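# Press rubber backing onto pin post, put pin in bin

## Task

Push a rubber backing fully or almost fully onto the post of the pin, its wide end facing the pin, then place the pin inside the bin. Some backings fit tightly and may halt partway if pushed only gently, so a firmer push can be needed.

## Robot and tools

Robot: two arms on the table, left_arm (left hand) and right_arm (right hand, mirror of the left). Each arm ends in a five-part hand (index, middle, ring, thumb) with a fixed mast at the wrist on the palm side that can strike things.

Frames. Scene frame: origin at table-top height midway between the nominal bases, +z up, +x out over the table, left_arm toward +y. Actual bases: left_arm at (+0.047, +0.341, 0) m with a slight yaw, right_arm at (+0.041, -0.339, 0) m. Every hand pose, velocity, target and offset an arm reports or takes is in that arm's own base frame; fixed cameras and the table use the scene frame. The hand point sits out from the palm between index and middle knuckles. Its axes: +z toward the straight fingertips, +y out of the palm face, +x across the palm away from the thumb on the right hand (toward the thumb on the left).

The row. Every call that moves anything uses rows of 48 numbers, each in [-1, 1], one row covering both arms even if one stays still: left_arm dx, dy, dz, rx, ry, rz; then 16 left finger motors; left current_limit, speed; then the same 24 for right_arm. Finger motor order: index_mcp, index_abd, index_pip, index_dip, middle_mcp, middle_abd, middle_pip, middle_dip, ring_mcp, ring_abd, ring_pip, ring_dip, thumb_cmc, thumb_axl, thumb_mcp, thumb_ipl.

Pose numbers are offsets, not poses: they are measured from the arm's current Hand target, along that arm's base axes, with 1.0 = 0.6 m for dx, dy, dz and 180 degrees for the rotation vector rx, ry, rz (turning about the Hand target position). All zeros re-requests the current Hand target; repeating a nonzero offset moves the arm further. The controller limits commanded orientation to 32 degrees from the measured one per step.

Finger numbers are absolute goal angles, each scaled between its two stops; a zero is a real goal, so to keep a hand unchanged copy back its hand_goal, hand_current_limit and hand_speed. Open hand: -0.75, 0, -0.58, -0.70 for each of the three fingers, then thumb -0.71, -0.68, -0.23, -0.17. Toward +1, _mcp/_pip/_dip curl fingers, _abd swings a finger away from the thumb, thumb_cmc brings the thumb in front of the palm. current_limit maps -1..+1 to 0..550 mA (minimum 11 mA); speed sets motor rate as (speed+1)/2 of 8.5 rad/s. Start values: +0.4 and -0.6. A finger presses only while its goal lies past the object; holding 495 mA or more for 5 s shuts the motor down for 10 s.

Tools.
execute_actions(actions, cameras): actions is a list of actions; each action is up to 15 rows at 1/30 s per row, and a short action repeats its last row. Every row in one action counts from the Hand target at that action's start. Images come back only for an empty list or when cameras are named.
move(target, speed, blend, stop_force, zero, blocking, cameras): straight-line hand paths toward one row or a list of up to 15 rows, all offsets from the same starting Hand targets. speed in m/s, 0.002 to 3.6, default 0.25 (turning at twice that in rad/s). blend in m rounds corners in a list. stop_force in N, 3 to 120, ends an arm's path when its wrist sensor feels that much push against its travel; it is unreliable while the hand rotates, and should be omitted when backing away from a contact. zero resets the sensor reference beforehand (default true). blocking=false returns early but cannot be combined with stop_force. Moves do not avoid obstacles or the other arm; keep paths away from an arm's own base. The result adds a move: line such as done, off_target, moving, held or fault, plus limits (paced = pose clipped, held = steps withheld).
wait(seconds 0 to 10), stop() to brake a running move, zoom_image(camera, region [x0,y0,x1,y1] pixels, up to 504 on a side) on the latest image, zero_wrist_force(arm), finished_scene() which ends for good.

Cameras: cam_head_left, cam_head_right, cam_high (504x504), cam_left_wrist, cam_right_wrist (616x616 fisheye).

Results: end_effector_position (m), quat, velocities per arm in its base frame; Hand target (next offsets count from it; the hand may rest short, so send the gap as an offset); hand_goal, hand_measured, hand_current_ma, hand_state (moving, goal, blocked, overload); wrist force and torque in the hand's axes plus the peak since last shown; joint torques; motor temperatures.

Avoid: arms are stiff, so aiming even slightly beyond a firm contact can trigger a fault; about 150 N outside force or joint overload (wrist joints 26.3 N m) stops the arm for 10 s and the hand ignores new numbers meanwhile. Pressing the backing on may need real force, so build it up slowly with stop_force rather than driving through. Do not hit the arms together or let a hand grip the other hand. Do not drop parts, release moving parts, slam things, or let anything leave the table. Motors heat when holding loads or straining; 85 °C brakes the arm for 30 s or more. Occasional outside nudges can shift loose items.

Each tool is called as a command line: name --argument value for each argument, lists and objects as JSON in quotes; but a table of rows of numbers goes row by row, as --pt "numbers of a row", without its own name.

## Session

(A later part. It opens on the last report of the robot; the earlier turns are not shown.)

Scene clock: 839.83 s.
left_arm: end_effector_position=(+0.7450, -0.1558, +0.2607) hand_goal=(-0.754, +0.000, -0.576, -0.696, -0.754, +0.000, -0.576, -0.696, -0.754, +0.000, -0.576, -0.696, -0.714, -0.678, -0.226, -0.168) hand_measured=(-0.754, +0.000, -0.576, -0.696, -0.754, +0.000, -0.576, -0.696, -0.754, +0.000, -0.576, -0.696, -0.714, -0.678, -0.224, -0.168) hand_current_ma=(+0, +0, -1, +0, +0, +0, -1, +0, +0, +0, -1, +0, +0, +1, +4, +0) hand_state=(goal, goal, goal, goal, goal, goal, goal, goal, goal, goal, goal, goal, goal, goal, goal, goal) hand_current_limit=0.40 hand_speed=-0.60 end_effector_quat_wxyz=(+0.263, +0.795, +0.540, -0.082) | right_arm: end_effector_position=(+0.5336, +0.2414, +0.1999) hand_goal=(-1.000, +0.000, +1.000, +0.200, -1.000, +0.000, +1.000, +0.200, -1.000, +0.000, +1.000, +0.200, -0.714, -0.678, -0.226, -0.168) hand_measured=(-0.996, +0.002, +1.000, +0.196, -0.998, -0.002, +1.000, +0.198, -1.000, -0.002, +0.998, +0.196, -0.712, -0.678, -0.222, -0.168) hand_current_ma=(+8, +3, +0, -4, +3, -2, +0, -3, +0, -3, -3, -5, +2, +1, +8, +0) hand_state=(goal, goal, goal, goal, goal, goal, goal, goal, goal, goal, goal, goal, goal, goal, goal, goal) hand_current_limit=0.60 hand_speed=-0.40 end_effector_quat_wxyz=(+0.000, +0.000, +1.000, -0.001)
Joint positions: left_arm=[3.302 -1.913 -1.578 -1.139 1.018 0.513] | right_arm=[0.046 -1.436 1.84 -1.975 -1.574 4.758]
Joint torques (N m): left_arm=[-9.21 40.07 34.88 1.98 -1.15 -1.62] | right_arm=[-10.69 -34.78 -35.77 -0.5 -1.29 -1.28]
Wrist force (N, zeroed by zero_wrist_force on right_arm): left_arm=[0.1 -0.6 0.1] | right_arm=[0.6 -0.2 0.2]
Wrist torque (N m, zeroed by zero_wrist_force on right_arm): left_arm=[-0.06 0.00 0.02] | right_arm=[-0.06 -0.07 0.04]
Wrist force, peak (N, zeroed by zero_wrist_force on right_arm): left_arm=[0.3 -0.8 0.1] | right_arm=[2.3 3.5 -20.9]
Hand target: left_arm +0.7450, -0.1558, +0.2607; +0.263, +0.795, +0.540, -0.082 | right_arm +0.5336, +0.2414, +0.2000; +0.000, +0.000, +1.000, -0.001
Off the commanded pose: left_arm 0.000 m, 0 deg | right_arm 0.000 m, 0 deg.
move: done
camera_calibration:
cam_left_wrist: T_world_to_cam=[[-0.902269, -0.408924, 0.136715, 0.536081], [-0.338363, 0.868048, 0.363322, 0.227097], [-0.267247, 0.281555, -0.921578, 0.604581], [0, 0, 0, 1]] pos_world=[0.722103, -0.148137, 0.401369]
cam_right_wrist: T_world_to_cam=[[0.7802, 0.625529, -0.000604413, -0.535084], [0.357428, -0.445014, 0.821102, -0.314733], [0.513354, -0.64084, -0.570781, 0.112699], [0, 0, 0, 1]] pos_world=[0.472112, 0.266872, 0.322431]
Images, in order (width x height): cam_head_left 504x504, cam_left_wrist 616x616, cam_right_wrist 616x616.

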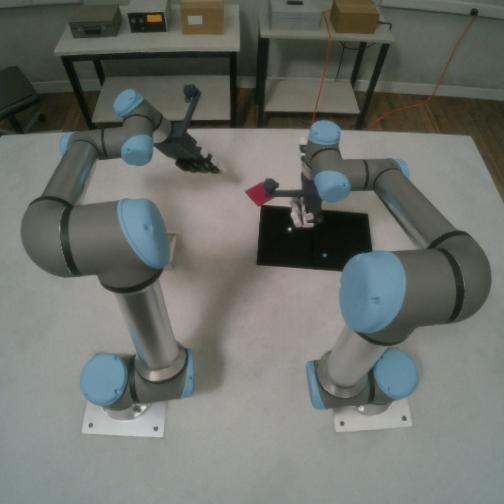

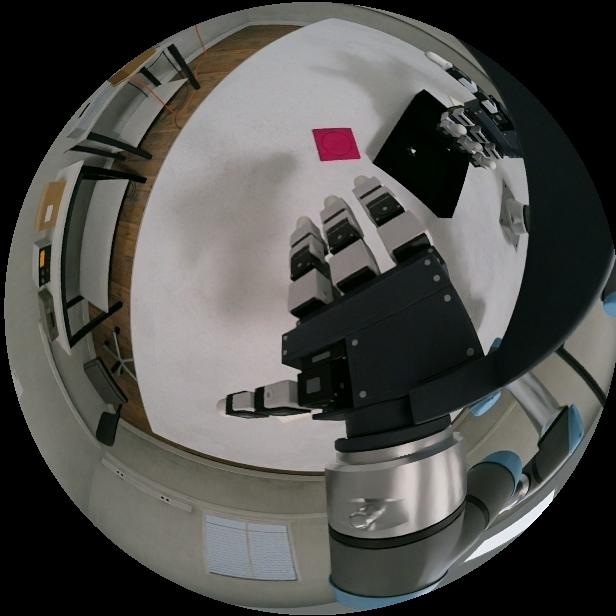

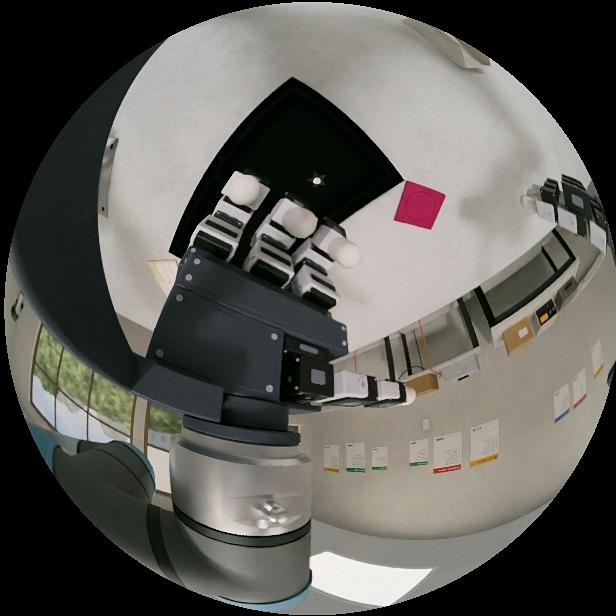

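move --pt "0 0 0 0 0 0 -0.754 0 -0.576 -0.696 -0.754 0 -0.576 -0.696 -0.754 0 -0.576 -0.696 -0.714 -0.678 -0.226 -0.168 0.4 -0.6 0.0122 0.0075 -0.1 0 0 -0.0389 -1 0 1 0.2 -1 0 1 0.2 -1 0 1 0.2 -0.714 -0.678 -0.226 -0.168 0.6 -0.4" --pt "0 0 0 0 0 0 -0.754 0 -0.576 -0.696 -0.754 0 -0.576 -0.696 -0.754 0 -0.576 -0.696 -0.714 -0.678 -0.226 -0.168 0.4 -0.6 0.0122 0.0075 -0.2033 0 0 -0.0389 -1 0 1 0.2 -1 0 1 0.2 -1 0 1 0.2 -0.714 -0.678 -0.226 -0.168 0.6 -0.4" --speed 0.1 --blend 0.02

zero_wrist_force --arm "right_arm"

move --target '[0,0,0,0,0,0,-0.754,0,-0.576,-0.696,-0.754,0,-0.576,-0.696,-0.754,0,-0.576,-0.696,-0.714,-0.678,-0.226,-0.168,0.4,-0.6,0,0,-0.022,0,0,0,-1,0,1,0.2,-1,0,1,0.2,-1,0,1,0.2,-0.714,-0.678,-0.226,-0.168,0.6,-0.4]' --speed 0.004 --stop_force 3 --cameras '["cam_left_wrist"]'

zoom_image --camera "cam_left_wrist" --region '[395, 130, 425, 160]'

Scene clock: 845.57 s.
left_arm: end_effector_position=(+0.7450, -0.1558, +0.2607) hand_goal=(-0.754, +0.000, -0.576, -0.696, -0.754, +0.000, -0.576, -0.696, -0.754, +0.000, -0.576, -0.696, -0.714, -0.678, -0.226, -0.168) hand_measured=(-0.754, +0.000, -0.576, -0.696, -0.754, +0.000, -0.576, -0.696, -0.754, +0.000, -0.576, -0.696, -0.714, -0.678, -0.224, -0.168) hand_current_ma=(+0, +0, -1, +0, +0, +0, -1, +0, +0, +0, -1, +0, +0, +1, +4, +0) hand_state=(goal, goal, goal, goal, goal, goal, goal, goal, goal, goal, goal, goal, goal, goal, goal, goal) hand_current_limit=0.40 hand_speed=-0.60 end_effector_quat_wxyz=(+0.263, +0.795, +0.540, -0.082) | right_arm: end_effector_position=(+0.5409, +0.2459, +0.0781) hand_goal=(-1.000, +0.000, +1.000, +0.200, -1.000, +0.000, +1.000, +0.200, -1.000, +0.000, +1.000, +0.200, -0.714, -0.678, -0.226, -0.168) hand_measured=(-0.996, +0.002, +1.000, +0.196, -0.998, -0.002, +1.000, +0.198, -1.000, -0.002, +0.998, +0.196, -0.712, -0.678, -0.222, -0.168) hand_current_ma=(+8, +3, +0, -4, +3, -2, +0, -3, +0, -3, -3, -5, +2, +1, +8, +0) hand_state=(goal, goal, goal, goal, goal, goal, goal, goal, goal, goal, goal, goal, goal, goal, goal, goal) hand_current_limit=0.60 hand_speed=-0.40 end_effector_quat_wxyz=(+0.000, +0.061, +0.998, -0.001)
Joint positions: left_arm=[3.302 -1.913 -1.578 -1.139 1.018 0.513] | right_arm=[0.062 -1.273 2.001 -2.299 -1.574 4.896]
Joint torques (N m): left_arm=[-8.51 39.56 34.79 2.05 -1.23 -1.59] | right_arm=[12.98 -22.71 -4.25 -4.33 1.09 1.55]
Wrist force (N, zeroed by zero_wrist_force on right_arm): left_arm=[0.1 -0.5 0.0] | right_arm=[0.5 0.1 0.5]
Wrist torque (N m, zeroed by zero_wrist_force on right_arm): left_arm=[-0.03 0.00 0.01] | right_arm=[-0.03 -0.09 -0.03]
Wrist force, peak (N, zeroed by zero_wrist_force on right_arm): left_arm=[0.3 -0.7 -0.2] | right_arm=[0.7 -0.2 -1.1]
Hand target: left_arm +0.7450, -0.1558, +0.2607; +0.263, +0.795, +0.540, -0.082 | right_arm +0.5409, +0.2459, +0.0780; +0.000, +0.061, +0.998, -0.001
Off the commanded pose: left_arm 0.000 m, 0 deg | right_arm 0.000 m, 0 deg.
move: done

Wrist force sensor zeroed.

Scene clock: 848.43 s.
left_arm: end_effector_position=(+0.7450, -0.1558, +0.2607) hand_goal=(-0.754, +0.000, -0.576, -0.696, -0.754, +0.000, -0.576, -0.696, -0.754, +0.000, -0.576, -0.696, -0.714, -0.678, -0.226, -0.168) hand_measured=(-0.754, +0.000, -0.576, -0.696, -0.754, +0.000, -0.576, -0.696, -0.754, +0.000, -0.576, -0.696, -0.714, -0.678, -0.224, -0.168) hand_current_ma=(+0, +0, -1, +0, +0, +0, -1, +0, +0, +0, -1, +0, +0, +1, +4, +0) hand_state=(goal, goal, goal, goal, goal, goal, goal, goal, goal, goal, goal, goal, goal, goal, goal, goal) hand_current_limit=0.40 hand_speed=-0.60 end_effector_quat_wxyz=(+0.263, +0.795, +0.540, -0.082) | right_arm: end_effector_position=(+0.5409, +0.2459, +0.0725) hand_goal=(-1.000, +0.000, +1.000, +0.200, -1.000, +0.000, +1.000, +0.200, -1.000, +0.000, +1.000, +0.200, -0.714, -0.678, -0.226, -0.168) hand_measured=(-0.994, +0.002, +1.000, +0.196, -0.998, -0.002, +1.000, +0.198, -1.000, -0.002, +0.998, +0.196, -0.712, -0.678, -0.222, -0.168) hand_current_ma=(+11, +3, +0, -4, +3, -2, +0, -3, +0, -3, -3, -5, +2, +1, +8, +0) hand_state=(goal, goal, goal, goal, goal, goal, goal, goal, goal, goal, goal, goal, goal, goal, goal, goal) hand_current_limit=0.60 hand_speed=-0.40 end_effector_quat_wxyz=(+0.000, +0.061, +0.998, -0.001)
Joint positions: left_arm=[3.302 -1.913 -1.578 -1.139 1.018 0.513] | right_arm=[0.062 -1.263 2.006 -2.314 -1.574 4.896]
Joint torques (N m): left_arm=[-9.25 40.3 34.65 2.15 -1.22 -1.62] | right_arm=[13.11 -36.48 -28.66 -0.14 1.02 1.59]
Wrist force (N, zeroed by zero_wrist_force on right_arm): left_arm=[0.3 -0.3 -0.1] | right_arm=[-0.6 -0.5 -3.9]
Wrist torque (N m, zeroed by zero_wrist_force on right_arm): left_arm=[0.00 -0.03 0.03] | right_arm=[0.24 0.00 -0.04]
Wrist force, peak (N, zeroed by zero_wrist_force on right_arm): left_arm=[0.1 -0.7 -0.3] | right_arm=[-0.7 -0.5 -4.4]
Hand target: left_arm +0.7450, -0.1558, +0.2607; +0.263, +0.795, +0.540, -0.082 | right_arm +0.5409, +0.2459, +0.0725; +0.000, +0.061, +0.998, -0.001 (not the last commanded pose)
Off the commanded pose: left_arm 0.000 m, 0 deg | right_arm 0.008 m, 0 deg.
move: contact (right_arm)
camera_calibration:
cam_left_wrist: T_world_to_cam=[[-0.902269, -0.408924, 0.136715, 0.536081], [-0.338363, 0.868048, 0.363322, 0.227097], [-0.267247, 0.281555, -0.921578, 0.604581], [0, 0, 0, 1]] pos_world=[0.722103, -0.148137, 0.401369]
Images, in order (width x height): cam_left_wrist 616x616.

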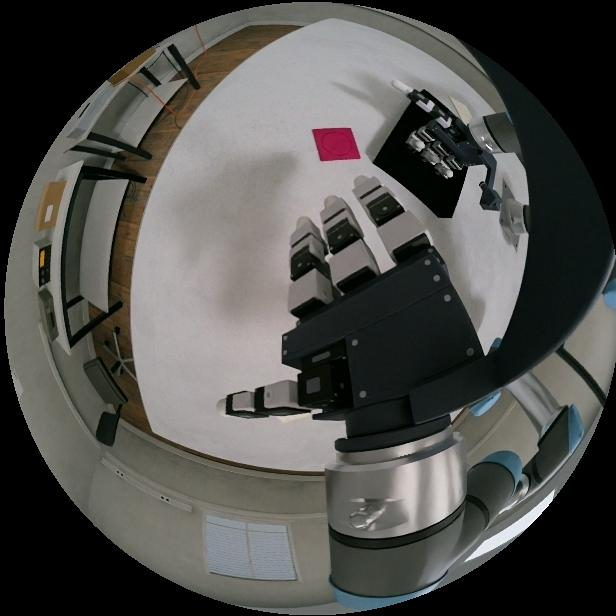

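Scaled by 16.800 from the camera's 616x616 image, which has a finer 880x880 frame.

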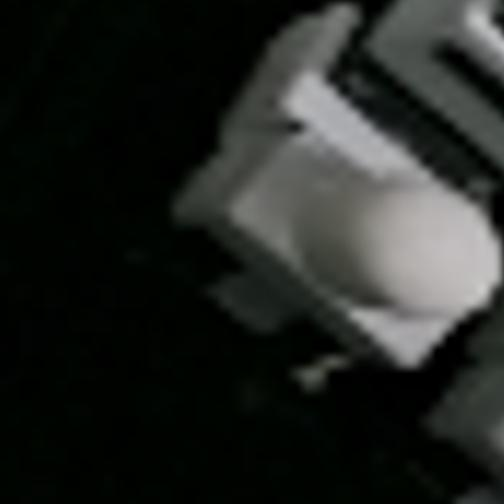

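move --target '[0,0,0,0,0,0,-0.754,0,-0.576,-0.696,-0.754,0,-0.576,-0.696,-0.754,0,-0.576,-0.696,-0.714,-0.678,-0.226,-0.168,0.4,-0.6,0,0,-0.0083,0,0,0,-1,0,1,0.2,-1,0,1,0.2,-1,0,1,0.2,-0.714,-0.678,-0.226,-0.168,0.6,-0.4]' --speed 0.002 --stop_force 10 --zero false

move --target '[0,0,0,0,0,0,-0.754,0,-0.576,-0.696,-0.754,0,-0.576,-0.696,-0.754,0,-0.576,-0.696,-0.714,-0.678,-0.226,-0.168,0.4,-0.6,0,0,-0.0083,0,0,0,-1,0,1,0.2,-1,0,1,0.2,-1,0,1,0.2,-0.714,-0.678,-0.226,-0.168,0.6,-0.4]' --speed 0.002 --stop_force 20 --zero false --cameras '["cam_left_wrist"]'

zoom_image --camera "cam_left_wrist" --region '[395, 130, 425, 160]'

Scene clock: 850.53 s.
left_arm: end_effector_position=(+0.7450, -0.1558, +0.2607) hand_goal=(-0.754, +0.000, -0.576, -0.696, -0.754, +0.000, -0.576, -0.696, -0.754, +0.000, -0.576, -0.696, -0.714, -0.678, -0.226, -0.168) hand_measured=(-0.754, +0.000, -0.576, -0.696, -0.754, +0.000, -0.576, -0.696, -0.754, +0.000, -0.576, -0.696, -0.714, -0.678, -0.224, -0.168) hand_current_ma=(+0, +0, -1, +0, +0, +0, -1, +0, +0, +0, -1, +0, +0, +1, +4, +0) hand_state=(goal, goal, goal, goal, goal, goal, goal, goal, goal, goal, goal, goal, goal, goal, goal, goal) hand_current_limit=0.40 hand_speed=-0.60 end_effector_quat_wxyz=(+0.263, +0.795, +0.540, -0.082) | right_arm: end_effector_position=(+0.5409, +0.2459, +0.0703) hand_goal=(-1.000, +0.000, +1.000, +0.200, -1.000, +0.000, +1.000, +0.200, -1.000, +0.000, +1.000, +0.200, -0.714, -0.678, -0.226, -0.168) hand_measured=(-0.984, +0.010, +1.000, +0.196, -0.998, -0.002, +1.000, +0.198, -1.000, -0.002, +0.998, +0.196, -0.712, -0.678, -0.222, -0.168) hand_current_ma=(+35, +15, +0, -4, +3, -2, +0, -3, +0, -3, -3, -5, +2, +1, +8, +0) hand_state=(goal, goal, goal, goal, goal, goal, goal, goal, goal, goal, goal, goal, goal, goal, goal, goal) hand_current_limit=0.60 hand_speed=-0.40 end_effector_quat_wxyz=(+0.000, +0.061, +0.998, -0.001)
Joint positions: left_arm=[3.302 -1.913 -1.578 -1.139 1.018 0.513] | right_arm=[0.062 -1.26 2.008 -2.32 -1.574 4.896]
Joint torques (N m): left_arm=[-9.13 40 34.7 2.12 -1.27 -1.52] | right_arm=[12.04 -34.22 -6.07 0.99 0.97 1.63]
Wrist force (N, zeroed by zero_wrist_force on right_arm): left_arm=[0.2 -0.4 0.1] | right_arm=[-1.8 -1.4 -10.4]
Wrist torque (N m, zeroed by zero_wrist_force on right_arm): left_arm=[-0.03 -0.02 0.02] | right_arm=[0.64 -0.17 -0.11]
Wrist force, peak (N, zeroed by zero_wrist_force on right_arm): left_arm=[0.2 -0.7 -0.1] | right_arm=[-1.9 -1.4 -10.9]
Hand target: left_arm +0.7450, -0.1558, +0.2607; +0.263, +0.795, +0.540, -0.082 | right_arm +0.5409, +0.2459, +0.0704; +0.000, +0.061, +0.998, -0.001 (not the last commanded pose)
Off the commanded pose: left_arm 0.000 m, 0 deg | right_arm 0.003 m, 0 deg.
move: contact (right_arm)

Scene clock: 853.87 s.
left_arm: end_effector_position=(+0.7450, -0.1558, +0.2607) hand_goal=(-0.754, +0.000, -0.576, -0.696, -0.754, +0.000, -0.576, -0.696, -0.754, +0.000, -0.576, -0.696, -0.714, -0.678, -0.226, -0.168) hand_measured=(-0.754, +0.000, -0.576, -0.696, -0.754, +0.000, -0.576, -0.696, -0.754, +0.000, -0.576, -0.696, -0.714, -0.678, -0.224, -0.168) hand_current_ma=(+0, +0, -1, +0, +0, +0, -1, +0, +0, +0, -1, +0, +0, +1, +4, +0) hand_state=(goal, goal, goal, goal, goal, goal, goal, goal, goal, goal, goal, goal, goal, goal, goal, goal) hand_current_limit=0.40 hand_speed=-0.60 end_effector_quat_wxyz=(+0.263, +0.795, +0.540, -0.082) | right_arm: end_effector_position=(+0.5409, +0.2459, +0.0654) hand_goal=(-1.000, +0.000, +1.000, +0.200, -1.000, +0.000, +1.000, +0.200, -1.000, +0.000, +1.000, +0.200, -0.714, -0.678, -0.226, -0.168) hand_measured=(-0.996, +0.012, +1.000, +0.198, -0.998, -0.002, +1.000, +0.198, -1.000, -0.002, +0.998, +0.196, -0.712, -0.678, -0.222, -0.168) hand_current_ma=(+8, +22, +1, -4, +3, -2, +0, -3, +0, -3, -3, -5, +2, +1, +8, +0) hand_state=(goal, goal, goal, goal, goal, goal, goal, goal, goal, goal, goal, goal, goal, goal, goal, goal) hand_current_limit=0.60 hand_speed=-0.40 end_effector_quat_wxyz=(+0.000, +0.061, +0.998, -0.001)
Joint positions: left_arm=[3.302 -1.913 -1.578 -1.139 1.018 0.513] | right_arm=[0.062 -1.251 2.013 -2.333 -1.574 4.896]
Joint torques (N m): left_arm=[-9.22 40.37 34.71 2.01 -1.16 -1.57] | right_arm=[8.41 -13.48 6.57 -1.05 0.86 0.48]
Wrist force (N, zeroed by zero_wrist_force on right_arm): left_arm=[0.1 -0.7 -0.2] | right_arm=[-2.6 -5.1 -19.7]
Wrist torque (N m, zeroed by zero_wrist_force on right_arm): left_arm=[-0.04 0.00 0.01] | right_arm=[1.34 -0.34 -0.13]
Wrist force, peak (N, zeroed by zero_wrist_force on right_arm): left_arm=[0.3 -0.7 -0.2] | right_arm=[-4.8 -3.5 -20.1]
Hand target: left_arm +0.7450, -0.1558, +0.2607; +0.263, +0.795, +0.540, -0.082 | right_arm +0.5409, +0.2459, +0.0654; +0.000, +0.061, +0.998, -0.001
Off the commanded pose: left_arm 0.000 m, 0 deg | right_arm 0.000 m, 0 deg.
move: done
camera_calibration:
cam_left_wrist: T_world_to_cam=[[-0.902269, -0.408924, 0.136715, 0.536081], [-0.338363, 0.868048, 0.363322, 0.227097], [-0.267247, 0.281555, -0.921578, 0.604581], [0, 0, 0, 1]] pos_world=[0.722103, -0.148137, 0.401369]
Images, in order (width x height): cam_left_wrist 616x616.

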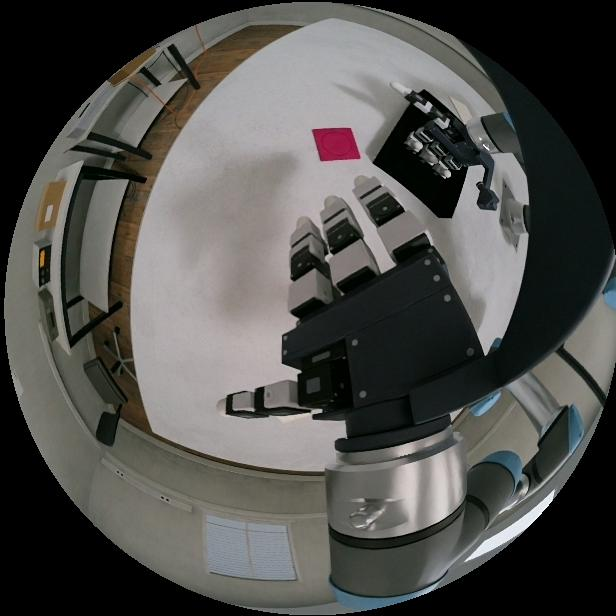

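Scaled by 16.800 from the camera's 616x616 image, which has a finer 880x880 frame.

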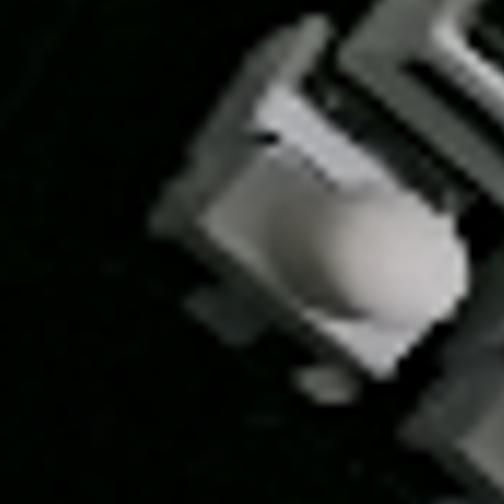

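move --target '[0,0,0,0,0,0,-0.754,0,-0.576,-0.696,-0.754,0,-0.576,-0.696,-0.754,0,-0.576,-0.696,-0.714,-0.678,-0.226,-0.168,0.4,-0.6,0,0,0.2243,0,0,0,-1,0,1,0.2,-1,0,1,0.2,-1,0,1,0.2,-0.714,-0.678,-0.226,-0.168,0.6,-0.4]' --speed 0.15 --cameras '["cam_left_wrist","cam_right_wrist","cam_head_left"]'

Scene clock: 856.50 s.
left_arm: end_effector_position=(+0.7450, -0.1558, +0.2607) hand_goal=(-0.754, +0.000, -0.576, -0.696, -0.754, +0.000, -0.576, -0.696, -0.754, +0.000, -0.576, -0.696, -0.714, -0.678, -0.226, -0.168) hand_measured=(-0.754, +0.000, -0.576, -0.696, -0.754, +0.000, -0.576, -0.696, -0.754, +0.000, -0.576, -0.696, -0.714, -0.678, -0.224, -0.168) hand_current_ma=(+0, +0, -1, +0, +0, +0, -1, +0, +0, +0, -1, +0, +0, +1, +4, +0) hand_state=(goal, goal, goal, goal, goal, goal, goal, goal, goal, goal, goal, goal, goal, goal, goal, goal) hand_current_limit=0.40 hand_speed=-0.60 end_effector_quat_wxyz=(+0.263, +0.795, +0.540, -0.082) | right_arm: end_effector_position=(+0.5409, +0.2459, +0.1999) hand_goal=(-1.000, +0.000, +1.000, +0.200, -1.000, +0.000, +1.000, +0.200, -1.000, +0.000, +1.000, +0.200, -0.714, -0.678, -0.226, -0.168) hand_measured=(-0.996, +0.002, +1.000, +0.198, -0.998, -0.002, +1.000, +0.198, -1.000, -0.002, +0.998, +0.196, -0.712, -0.678, -0.222, -0.168) hand_current_ma=(+8, +3, +0, -4, +3, -2, +0, -3, +0, -3, -3, -5, +2, +1, +8, +0) hand_state=(goal, goal, goal, goal, goal, goal, goal, goal, goal, goal, goal, goal, goal, goal, goal, goal) hand_current_limit=0.60 hand_speed=-0.40 end_effector_quat_wxyz=(+0.000, +0.061, +0.998, -0.001)
Joint positions: left_arm=[3.302 -1.913 -1.578 -1.139 1.018 0.513] | right_arm=[0.062 -1.437 1.84 -1.975 -1.574 4.896]
Joint torques (N m): left_arm=[-8.82 40.36 35.41 2.18 -1.29 -1.62] | right_arm=[-11.65 -35.12 -35.05 -0.29 -1.5 -1.31]
Wrist force (N, zeroed by zero_wrist_force on right_arm): left_arm=[0.2 -0.6 0.0] | right_arm=[-0.2 0.1 -0.3]
Wrist torque (N m, zeroed by zero_wrist_force on right_arm): left_arm=[-0.05 -0.01 0.02] | right_arm=[0.03 0.04 0.01]
Wrist force, peak (N, zeroed by zero_wrist_force on right_arm): left_arm=[0.2 -0.7 -0.2] | right_arm=[-2.6 -5.5 -20.3]
Hand target: left_arm +0.7450, -0.1558, +0.2607; +0.263, +0.795, +0.540, -0.082 | right_arm +0.5409, +0.2459, +0.2000; +0.000, +0.061, +0.998, -0.001
Off the commanded pose: left_arm 0.000 m, 0 deg | right_arm 0.000 m, 0 deg.
move: done
camera_calibration:
cam_left_wrist: T_world_to_cam=[[-0.902269, -0.408924, 0.136715, 0.536081], [-0.338363, 0.868048, 0.363322, 0.227097], [-0.267247, 0.281555, -0.921578, 0.604581], [0, 0, 0, 1]] pos_world=[0.722103, -0.148137, 0.401369]
cam_right_wrist: T_world_to_cam=[[0.850653, 0.525727, -0.000500595, -0.557147], [0.300428, -0.485326, 0.821098, -0.274612], [0.431431, -0.69862, -0.570787, 0.170337], [0, 0, 0, 1]] pos_world=[0.482951, 0.278632, 0.322431]
Images, in order (width x height): cam_head_left 504x504, cam_left_wrist 616x616, cam_right_wrist 616x616.

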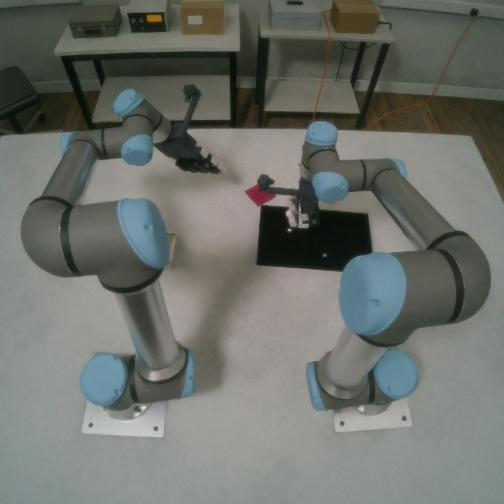

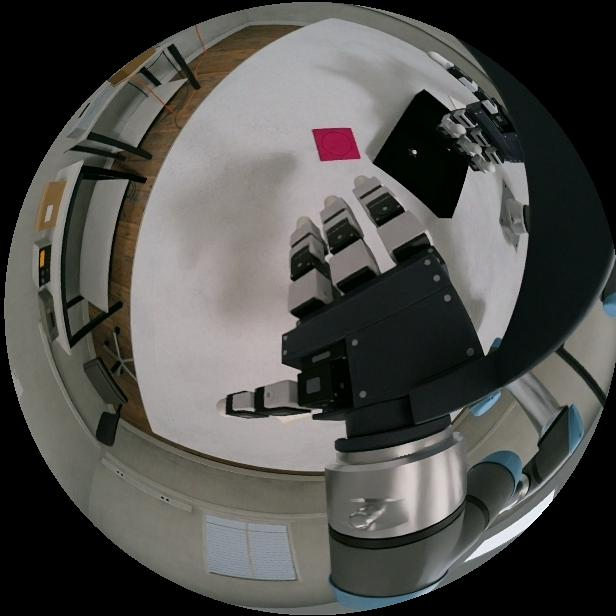

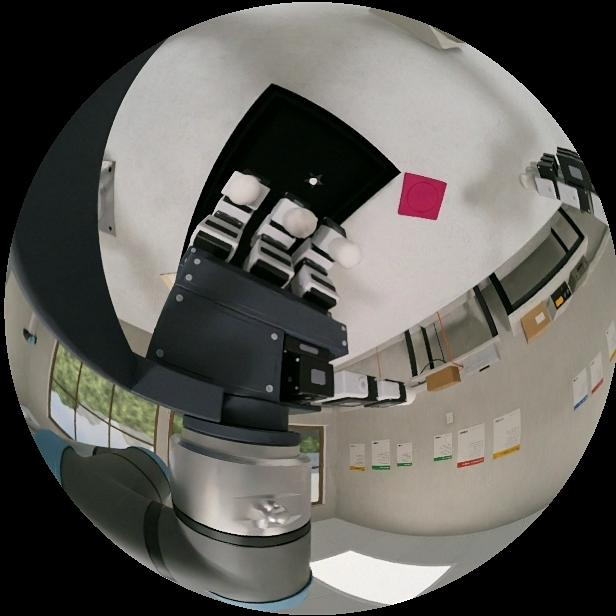

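zoom_image --camera "cam_left_wrist" --region '[400, 140, 424, 164]'

zoom_image --camera "cam_right_wrist" --region '[302, 170, 326, 194]'

zoom_image --camera "cam_head_left" --region '[282, 222, 298, 238]'

Scaled by 21.000 from the camera's 616x616 image, which has a finer 880x880 frame.

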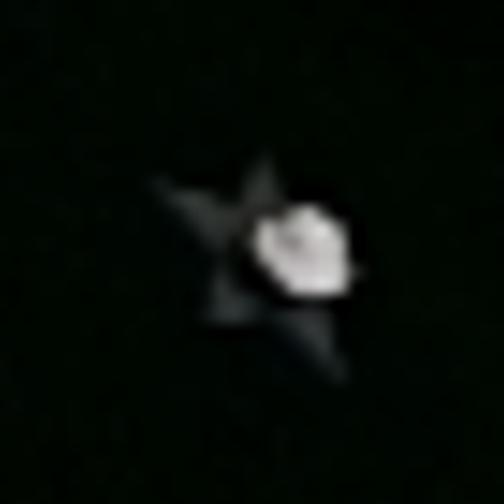

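Scaled by 21.000 from the camera's 616x616 image, which has a finer 880x880 frame.

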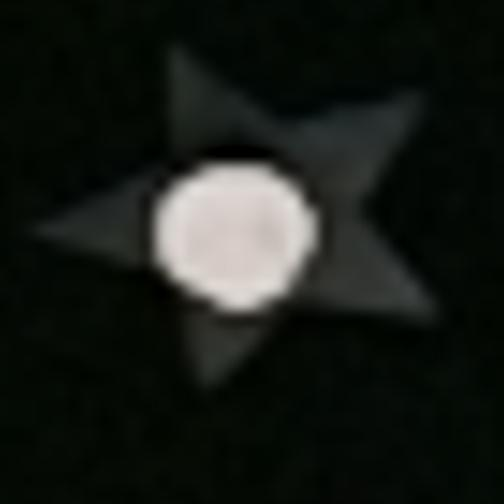

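Scaled by 31.500 from the camera's 504x504 image, which has a finer 720x720 frame.

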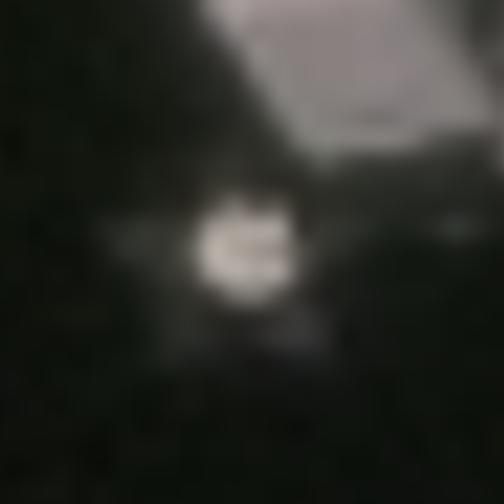

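move --pt "0 0 0 0 0 0 -0.754 0 -0.576 -0.696 -0.754 0 -0.576 -0.696 -0.754 0 -0.576 -0.696 -0.714 -0.678 -0.226 -0.168 0.4 -0.6 -0.0332 -0.0033 0 0 0 0 -1 0 1 0.2 -1 0 1 0.2 -1 0 1 0.2 -0.714 -0.678 -0.226 -0.168 0.6 -0.4" --pt "0 0 0 0 0 0 -0.754 0 -0.576 -0.696 -0.754 0 -0.576 -0.696 -0.754 0 -0.576 -0.696 -0.714 -0.678 -0.226 -0.168 0.4 -0.6 -0.0332 -0.0033 -0.1917 0 0 0 -1 0 1 0.2 -1 0 1 0.2 -1 0 1 0.2 -0.714 -0.678 -0.226 -0.168 0.6 -0.4" --speed 0.12 --cameras '["cam_left_wrist","cam_right_wrist"]'

zoom_image --camera "cam_left_wrist" --region '[395, 130, 425, 160]'

zoom_image --camera "cam_right_wrist" --region '[270, 150, 330, 210]'

Scene clock: 861.97 s.
left_arm: end_effector_position=(+0.7450, -0.1558, +0.2607) hand_goal=(-0.754, +0.000, -0.576, -0.696, -0.754, +0.000, -0.576, -0.696, -0.754, +0.000, -0.576, -0.696, -0.714, -0.678, -0.226, -0.168) hand_measured=(-0.754, +0.000, -0.576, -0.696, -0.754, +0.000, -0.576, -0.696, -0.754, +0.000, -0.576, -0.696, -0.714, -0.678, -0.224, -0.168) hand_current_ma=(+0, +0, -1, +0, +0, +0, -1, +0, +0, +0, -1, +0, +0, +1, +4, +0) hand_state=(goal, goal, goal, goal, goal, goal, goal, goal, goal, goal, goal, goal, goal, goal, goal, goal) hand_current_limit=0.40 hand_speed=-0.60 end_effector_quat_wxyz=(+0.263, +0.795, +0.540, -0.082) | right_arm: end_effector_position=(+0.5210, +0.2438, +0.0850) hand_goal=(-1.000, +0.000, +1.000, +0.200, -1.000, +0.000, +1.000, +0.200, -1.000, +0.000, +1.000, +0.200, -0.714, -0.678, -0.226, -0.168) hand_measured=(-0.996, +0.002, +1.000, +0.198, -0.998, -0.002, +1.000, +0.198, -1.000, -0.002, +0.998, +0.196, -0.712, -0.678, -0.222, -0.168) hand_current_ma=(+8, +3, +0, -4, +3, -2, +0, -3, +0, -3, -3, -5, +2, +1, +8, +0) hand_state=(goal, goal, goal, goal, goal, goal, goal, goal, goal, goal, goal, goal, goal, goal, goal, goal) hand_current_limit=0.60 hand_speed=-0.40 end_effector_quat_wxyz=(+0.000, +0.061, +0.998, -0.001)
Joint positions: left_arm=[3.302 -1.913 -1.578 -1.139 1.018 0.513] | right_arm=[0.06 -1.325 2.049 -2.296 -1.574 4.894]
Joint torques (N m): left_arm=[-8.89 40.65 34.45 2.06 -1.35 -1.55] | right_arm=[13.1 -21.43 -3.46 -4.28 1.1 1.52]
Wrist force (N, zeroed by zero_wrist_force on right_arm): left_arm=[0.2 -0.5 -0.1] | right_arm=[-0.2 -0.1 -0.3]
Wrist torque (N m, zeroed by zero_wrist_force on right_arm): left_arm=[-0.02 -0.01 0.02] | right_arm=[0.01 0.04 0.05]
Wrist force, peak (N, zeroed by zero_wrist_force on right_arm): left_arm=[0.4 -0.7 -0.3] | right_arm=[0.1 -0.2 -1.2]
Hand target: left_arm +0.7450, -0.1558, +0.2607; +0.263, +0.795, +0.540, -0.082 | right_arm +0.5210, +0.2439, +0.0850; +0.000, +0.061, +0.998, -0.001
Off the commanded pose: left_arm 0.000 m, 0 deg | right_arm 0.000 m, 0 deg.
move: done
camera_calibration:
cam_left_wrist: T_world_to_cam=[[-0.902269, -0.408924, 0.136715, 0.536081], [-0.338363, 0.868048, 0.363322, 0.227097], [-0.267247, 0.281555, -0.921578, 0.604581], [0, 0, 0, 1]] pos_world=[0.722103, -0.148137, 0.401369]
cam_right_wrist: T_world_to_cam=[[0.850728, 0.525606, -0.000537171, -0.539304], [0.300376, -0.485339, 0.821109, -0.175265], [0.431319, -0.698702, -0.570771, 0.11197], [0, 0, 0, 1]] pos_world=[0.463151, 0.276632, 0.207531]
Images, in order (width x height): cam_left_wrist 616x616, cam_right_wrist 616x616.

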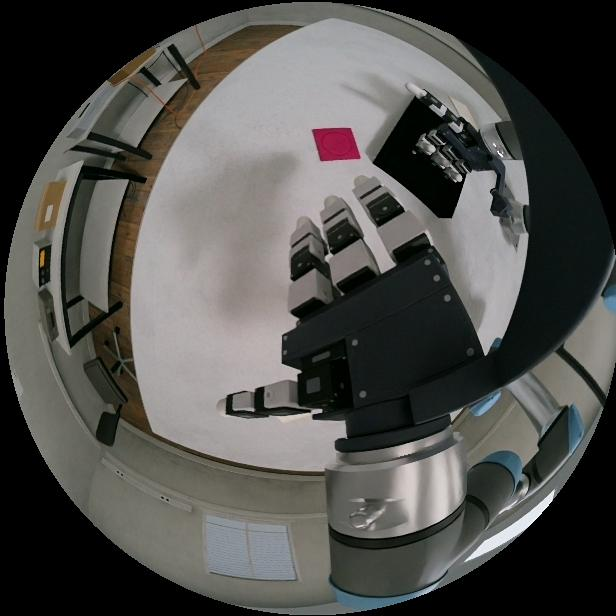

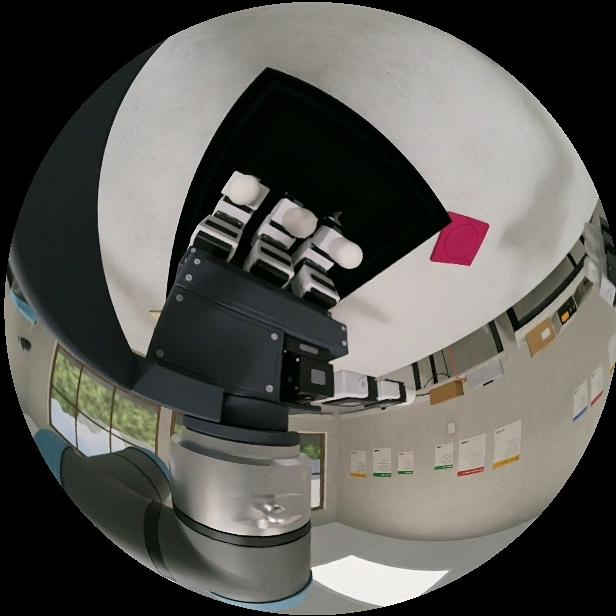

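Scaled by 16.800 from the camera's 616x616 image, which has a finer 880x880 frame.

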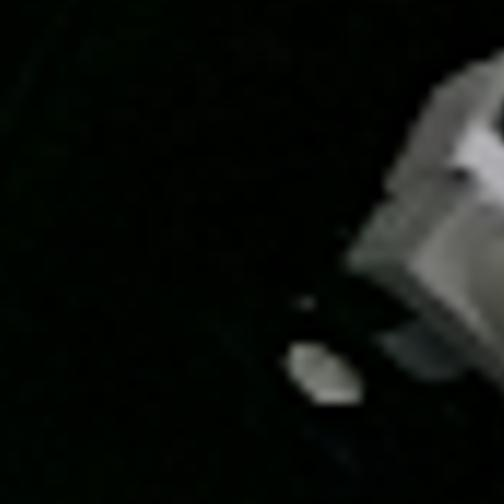

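Scaled by 8.400 from the camera's 616x616 image, which has a finer 880x880 frame.

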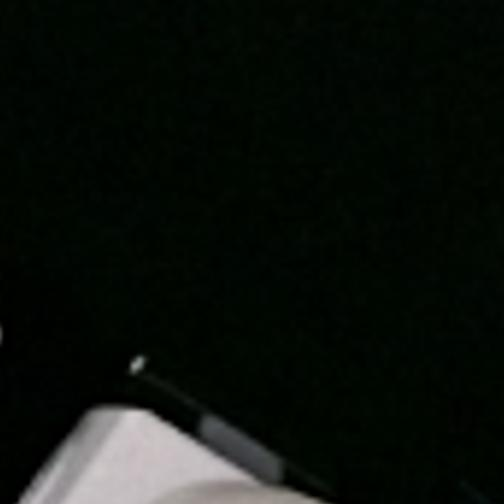

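move --target '[0,0,0,0,0,0,-0.754,0,-0.576,-0.696,-0.754,0,-0.576,-0.696,-0.754,0,-0.576,-0.696,-0.714,-0.678,-0.226,-0.168,0.4,-0.6,0,0,-0.0233,0,0,0,-1,0,1,0.2,-1,0,1,0.2,-1,0,1,0.2,-0.714,-0.678,-0.226,-0.168,0.6,-0.4]' --speed 0.004 --stop_force 3

Scene clock: 865.97 s.
left_arm: end_effector_position=(+0.7450, -0.1558, +0.2607) hand_goal=(-0.754, +0.000, -0.576, -0.696, -0.754, +0.000, -0.576, -0.696, -0.754, +0.000, -0.576, -0.696, -0.714, -0.678, -0.226, -0.168) hand_measured=(-0.754, +0.000, -0.576, -0.696, -0.754, +0.000, -0.576, -0.696, -0.754, +0.000, -0.576, -0.696, -0.714, -0.678, -0.224, -0.168) hand_current_ma=(+0, +0, -1, +0, +0, +0, -1, +0, +0, +0, -1, +0, +0, +1, +4, +0) hand_state=(goal, goal, goal, goal, goal, goal, goal, goal, goal, goal, goal, goal, goal, goal, goal, goal) hand_current_limit=0.40 hand_speed=-0.60 end_effector_quat_wxyz=(+0.263, +0.795, +0.540, -0.082) | right_arm: end_effector_position=(+0.5210, +0.2439, +0.0758) hand_goal=(-1.000, +0.000, +1.000, +0.200, -1.000, +0.000, +1.000, +0.200, -1.000, +0.000, +1.000, +0.200, -0.714, -0.678, -0.226, -0.168) hand_measured=(-0.996, +0.002, +1.000, +0.198, -0.998, -0.002, +1.000, +0.198, -1.000, -0.002, +0.998, +0.196, -0.712, -0.678, -0.222, -0.168) hand_current_ma=(+8, +3, +0, -4, +3, -2, +0, -3, +0, -3, -3, -5, +2, +1, +8, +0) hand_state=(goal, goal, goal, goal, goal, goal, goal, goal, goal, goal, goal, goal, goal, goal, goal, goal) hand_current_limit=0.60 hand_speed=-0.40 end_effector_quat_wxyz=(+0.000, +0.061, +0.998, -0.001)
Joint positions: left_arm=[3.302 -1.913 -1.578 -1.139 1.018 0.513] | right_arm=[0.06 -1.308 2.058 -2.321 -1.574 4.894]
Joint torques (N m): left_arm=[-9.5 40.34 35.11 2.13 -1.32 -1.58] | right_arm=[12.61 -35.95 -29.38 -0.26 0.79 1.69]
Wrist force (N, zeroed by zero_wrist_force on right_arm): left_arm=[0.3 -0.7 0.1] | right_arm=[0.3 -0.8 -3.7]
Wrist torque (N m, zeroed by zero_wrist_force on right_arm): left_arm=[-0.06 -0.02 0.03] | right_arm=[0.20 0.01 0.09]
Wrist force, peak (N, zeroed by zero_wrist_force on right_arm): left_arm=[0.3 -0.8 0.0] | right_arm=[0.8 -1.1 -4.9]
Hand target: left_arm +0.7450, -0.1558, +0.2607; +0.263, +0.795, +0.540, -0.082 | right_arm +0.5210, +0.2439, +0.0758; +0.000, +0.061, +0.998, -0.001 (not the last commanded pose)
Off the commanded pose: left_arm 0.000 m, 0 deg | right_arm 0.005 m, 0 deg.
move: contact (right_arm)

move --target '[0,0,0,0,0,0,-0.754,0,-0.576,-0.696,-0.754,0,-0.576,-0.696,-0.754,0,-0.576,-0.696,-0.714,-0.678,-0.226,-0.168,0.4,-0.6,0,0,-0.0133,0,0,0,-1,0,1,0.2,-1,0,1,0.2,-1,0,1,0.2,-0.714,-0.678,-0.226,-0.168,0.6,-0.4]' --speed 0.002 --stop_force 12 --zero false --cameras '["cam_left_wrist"]'

zoom_image --camera "cam_left_wrist" --region '[395, 130, 425, 160]'

Scene clock: 867.47 s.
left_arm: end_effector_position=(+0.7450, -0.1558, +0.2607) hand_goal=(-0.754, +0.000, -0.576, -0.696, -0.754, +0.000, -0.576, -0.696, -0.754, +0.000, -0.576, -0.696, -0.714, -0.678, -0.226, -0.168) hand_measured=(-0.754, +0.000, -0.576, -0.696, -0.754, +0.000, -0.576, -0.696, -0.754, +0.000, -0.576, -0.696, -0.714, -0.678, -0.224, -0.168) hand_current_ma=(+0, +0, -1, +0, +0, +0, -1, +0, +0, +0, -1, +0, +0, +1, +4, +0) hand_state=(goal, goal, goal, goal, goal, goal, goal, goal, goal, goal, goal, goal, goal, goal, goal, goal) hand_current_limit=0.40 hand_speed=-0.60 end_effector_quat_wxyz=(+0.263, +0.795, +0.540, -0.082) | right_arm: end_effector_position=(+0.5210, +0.2439, +0.0749) hand_goal=(-1.000, +0.000, +1.000, +0.200, -1.000, +0.000, +1.000, +0.200, -1.000, +0.000, +1.000, +0.200, -0.714, -0.678, -0.226, -0.168) hand_measured=(-0.990, +0.010, +1.000, +0.198, -0.998, -0.002, +1.000, +0.198, -1.000, -0.002, +0.998, +0.196, -0.712, -0.678, -0.222, -0.168) hand_current_ma=(+19, +18, +0, -4, +3, -2, +0, -3, +0, -3, -3, -5, +2, +1, +8, +0) hand_state=(goal, goal, goal, goal, goal, goal, goal, goal, goal, goal, goal, goal, goal, goal, goal, goal) hand_current_limit=0.60 hand_speed=-0.40 end_effector_quat_wxyz=(+0.000, +0.061, +0.998, -0.001)
Joint positions: left_arm=[3.302 -1.913 -1.578 -1.139 1.018 0.513] | right_arm=[0.06 -1.307 2.059 -2.324 -1.574 4.894]
Joint torques (N m): left_arm=[-9.03 41.34 34.77 1.98 -1.31 -1.56] | right_arm=[12.56 -31.08 -11.76 0.54 0.58 1.58]
Wrist force (N, zeroed by zero_wrist_force on right_arm): left_arm=[0.3 -0.5 -0.3] | right_arm=[2.2 -3.9 -13.9]
Wrist torque (N m, zeroed by zero_wrist_force on right_arm): left_arm=[0.00 -0.03 0.03] | right_arm=[0.84 -0.13 0.25]
Wrist force, peak (N, zeroed by zero_wrist_force on right_arm): left_arm=[0.2 -0.7 -0.2] | right_arm=[2.1 -4.2 -14.2]
Hand target: left_arm +0.7450, -0.1558, +0.2607; +0.263, +0.795, +0.540, -0.082 | right_arm +0.5211, +0.2439, +0.0749; +0.000, +0.061, +0.998, -0.001 (not the last commanded pose)
Off the commanded pose: left_arm 0.000 m, 0 deg | right_arm 0.007 m, 0 deg.
move: contact (right_arm)
camera_calibration:
cam_left_wrist: T_world_to_cam=[[-0.902269, -0.408924, 0.136715, 0.536081], [-0.338363, 0.868048, 0.363322, 0.227097], [-0.267247, 0.281555, -0.921578, 0.604581], [0, 0, 0, 1]] pos_world=[0.722103, -0.148137, 0.401369]
Images, in order (width x height): cam_left_wrist 616x616.

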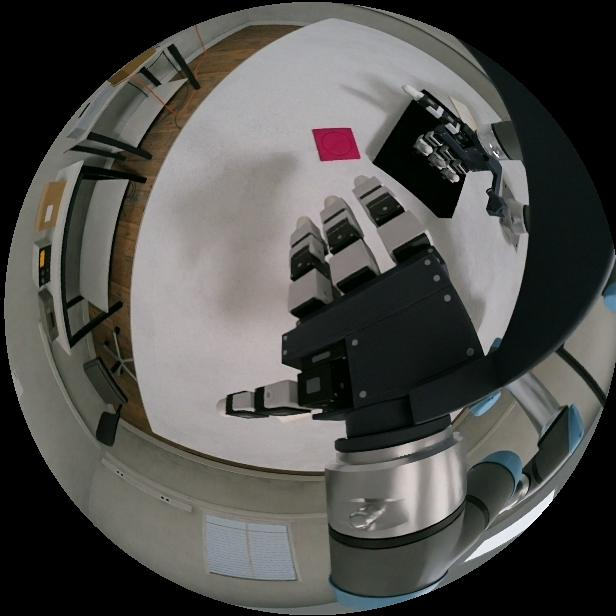

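Scaled by 16.800 from the camera's 616x616 image, which has a finer 880x880 frame.

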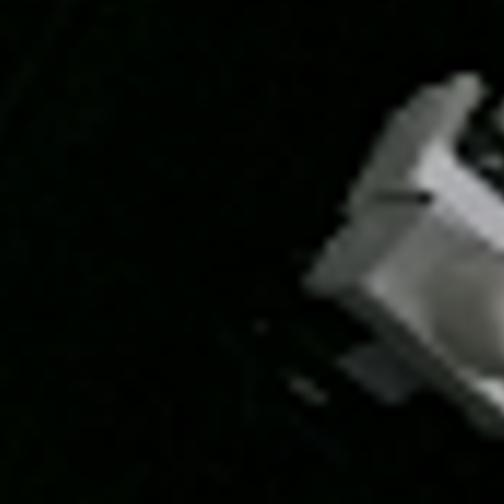

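move --target '[0,0,0,0,0,0,-0.754,0,-0.576,-0.696,-0.754,0,-0.576,-0.696,-0.754,0,-0.576,-0.696,-0.714,-0.678,-0.226,-0.168,0.4,-0.6,0,0,0.209,0,0,0,-1,0,1,0.2,-1,0,1,0.2,-1,0,1,0.2,-0.714,-0.678,-0.226,-0.168,0.6,-0.4]' --speed 0.12 --cameras '["cam_left_wrist","cam_right_wrist"]'

zoom_image --camera "cam_left_wrist" --region '[400, 140, 424, 164]'

zoom_image --camera "cam_right_wrist" --region '[308, 170, 332, 194]'

Scene clock: 871.13 s.
left_arm: end_effector_position=(+0.7450, -0.1558, +0.2607) hand_goal=(-0.754, +0.000, -0.576, -0.696, -0.754, +0.000, -0.576, -0.696, -0.754, +0.000, -0.576, -0.696, -0.714, -0.678, -0.226, -0.168) hand_measured=(-0.754, +0.000, -0.576, -0.696, -0.754, +0.000, -0.576, -0.696, -0.754, +0.000, -0.576, -0.696, -0.714, -0.678, -0.224, -0.168) hand_current_ma=(+0, +0, -1, +0, +0, +0, -1, +0, +0, +0, -1, +0, +0, +1, +4, +0) hand_state=(goal, goal, goal, goal, goal, goal, goal, goal, goal, goal, goal, goal, goal, goal, goal, goal) hand_current_limit=0.40 hand_speed=-0.60 end_effector_quat_wxyz=(+0.263, +0.795, +0.540, -0.082) | right_arm: end_effector_position=(+0.5210, +0.2439, +0.2003) hand_goal=(-1.000, +0.000, +1.000, +0.200, -1.000, +0.000, +1.000, +0.200, -1.000, +0.000, +1.000, +0.200, -0.714, -0.678, -0.226, -0.168) hand_measured=(-0.996, +0.002, +1.000, +0.198, -0.998, -0.002, +1.000, +0.198, -1.000, -0.002, +0.998, +0.196, -0.712, -0.678, -0.222, -0.168) hand_current_ma=(+8, +3, +0, -4, +3, -2, +0, -3, +0, -3, -3, -5, +2, +1, +8, +0) hand_state=(goal, goal, goal, goal, goal, goal, goal, goal, goal, goal, goal, goal, goal, goal, goal, goal) hand_current_limit=0.60 hand_speed=-0.40 end_effector_quat_wxyz=(+0.000, +0.061, +0.998, -0.001)
Joint positions: left_arm=[3.302 -1.913 -1.578 -1.139 1.018 0.513] | right_arm=[0.06 -1.483 1.891 -1.98 -1.574 4.894]
Joint torques (N m): left_arm=[-9.39 41.26 35.76 2.04 -1.37 -1.53] | right_arm=[-11.52 -33.42 -35.75 -0.71 -1.35 -1.27]
Wrist force (N, zeroed by zero_wrist_force on right_arm): left_arm=[0.2 -0.3 -0.2] | right_arm=[0.0 0.0 -0.6]
Wrist torque (N m, zeroed by zero_wrist_force on right_arm): left_arm=[0.01 -0.02 0.02] | right_arm=[0.03 0.01 0.07]
Wrist force, peak (N, zeroed by zero_wrist_force on right_arm): left_arm=[0.3 -0.7 -0.2] | right_arm=[2.3 -4.0 -14.1]
Hand target: left_arm +0.7450, -0.1558, +0.2607; +0.263, +0.795, +0.540, -0.082 | right_arm +0.5211, +0.2439, +0.2003; +0.000, +0.061, +0.998, -0.001
Off the commanded pose: left_arm 0.000 m, 0 deg | right_arm 0.000 m, 0 deg.
move: done
camera_calibration:
cam_left_wrist: T_world_to_cam=[[-0.902269, -0.408924, 0.136715, 0.536081], [-0.338363, 0.868048, 0.363322, 0.227097], [-0.267247, 0.281555, -0.921578, 0.604581], [0, 0, 0, 1]] pos_world=[0.722103, -0.148137, 0.401369]
cam_right_wrist: T_world_to_cam=[[0.850606, 0.525804, -0.000332914, -0.539306], [0.300328, -0.485328, 0.821133, -0.269845], [0.431594, -0.69856, -0.570737, 0.177546], [0, 0, 0, 1]] pos_world=[0.463151, 0.276632, 0.322731]
Images, in order (width x height): cam_left_wrist 616x616, cam_right_wrist 616x616.

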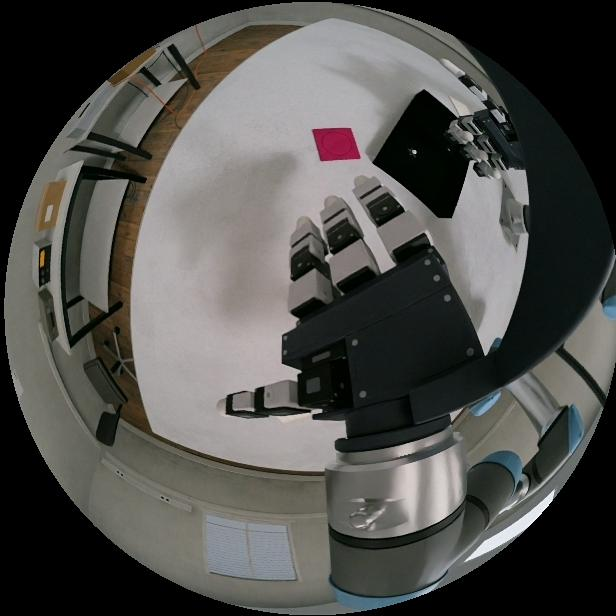

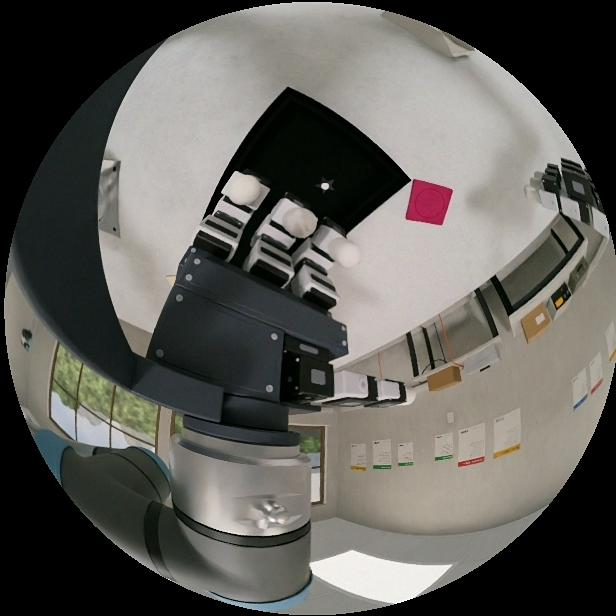

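Scaled by 21.000 from the camera's 616x616 image, which has a finer 880x880 frame.

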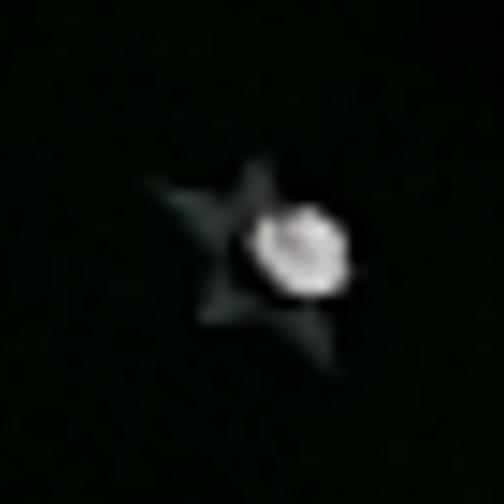

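Scaled by 21.000 from the camera's 616x616 image, which has a finer 880x880 frame.

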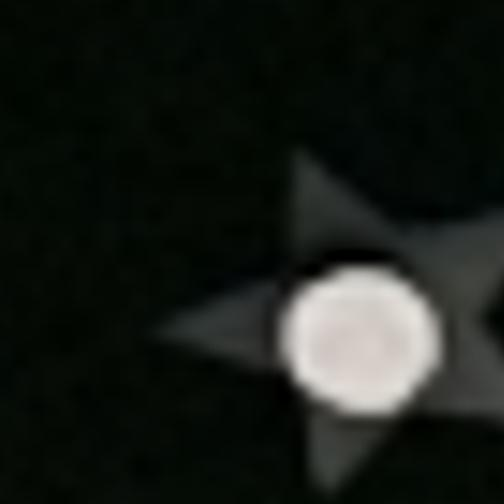

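zoom_image --camera "cam_right_wrist" --region '[318, 179, 334, 195]'

zoom_image --camera "cam_left_wrist" --region '[406, 144, 422, 160]'

Scaled by 31.500 from the camera's 616x616 image, which has a finer 880x880 frame.

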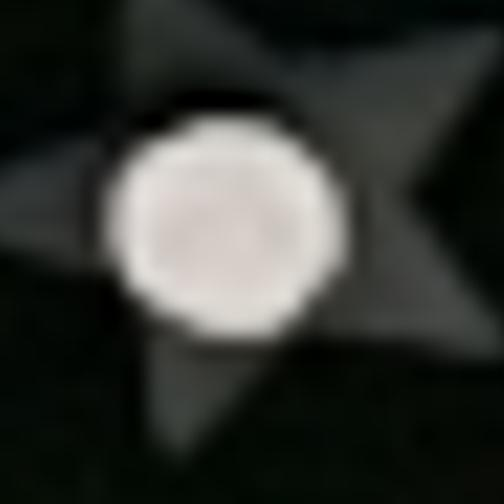

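Scaled by 31.500 from the camera's 616x616 image, which has a finer 880x880 frame.

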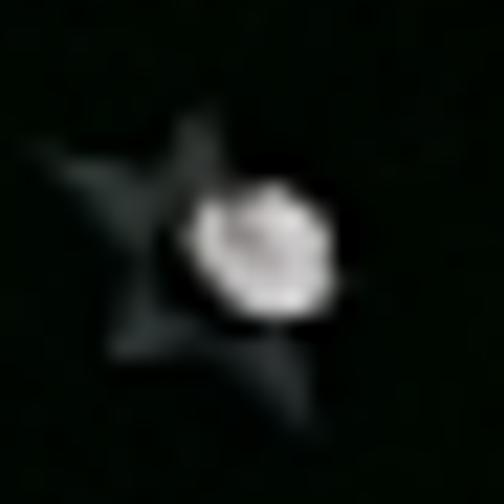

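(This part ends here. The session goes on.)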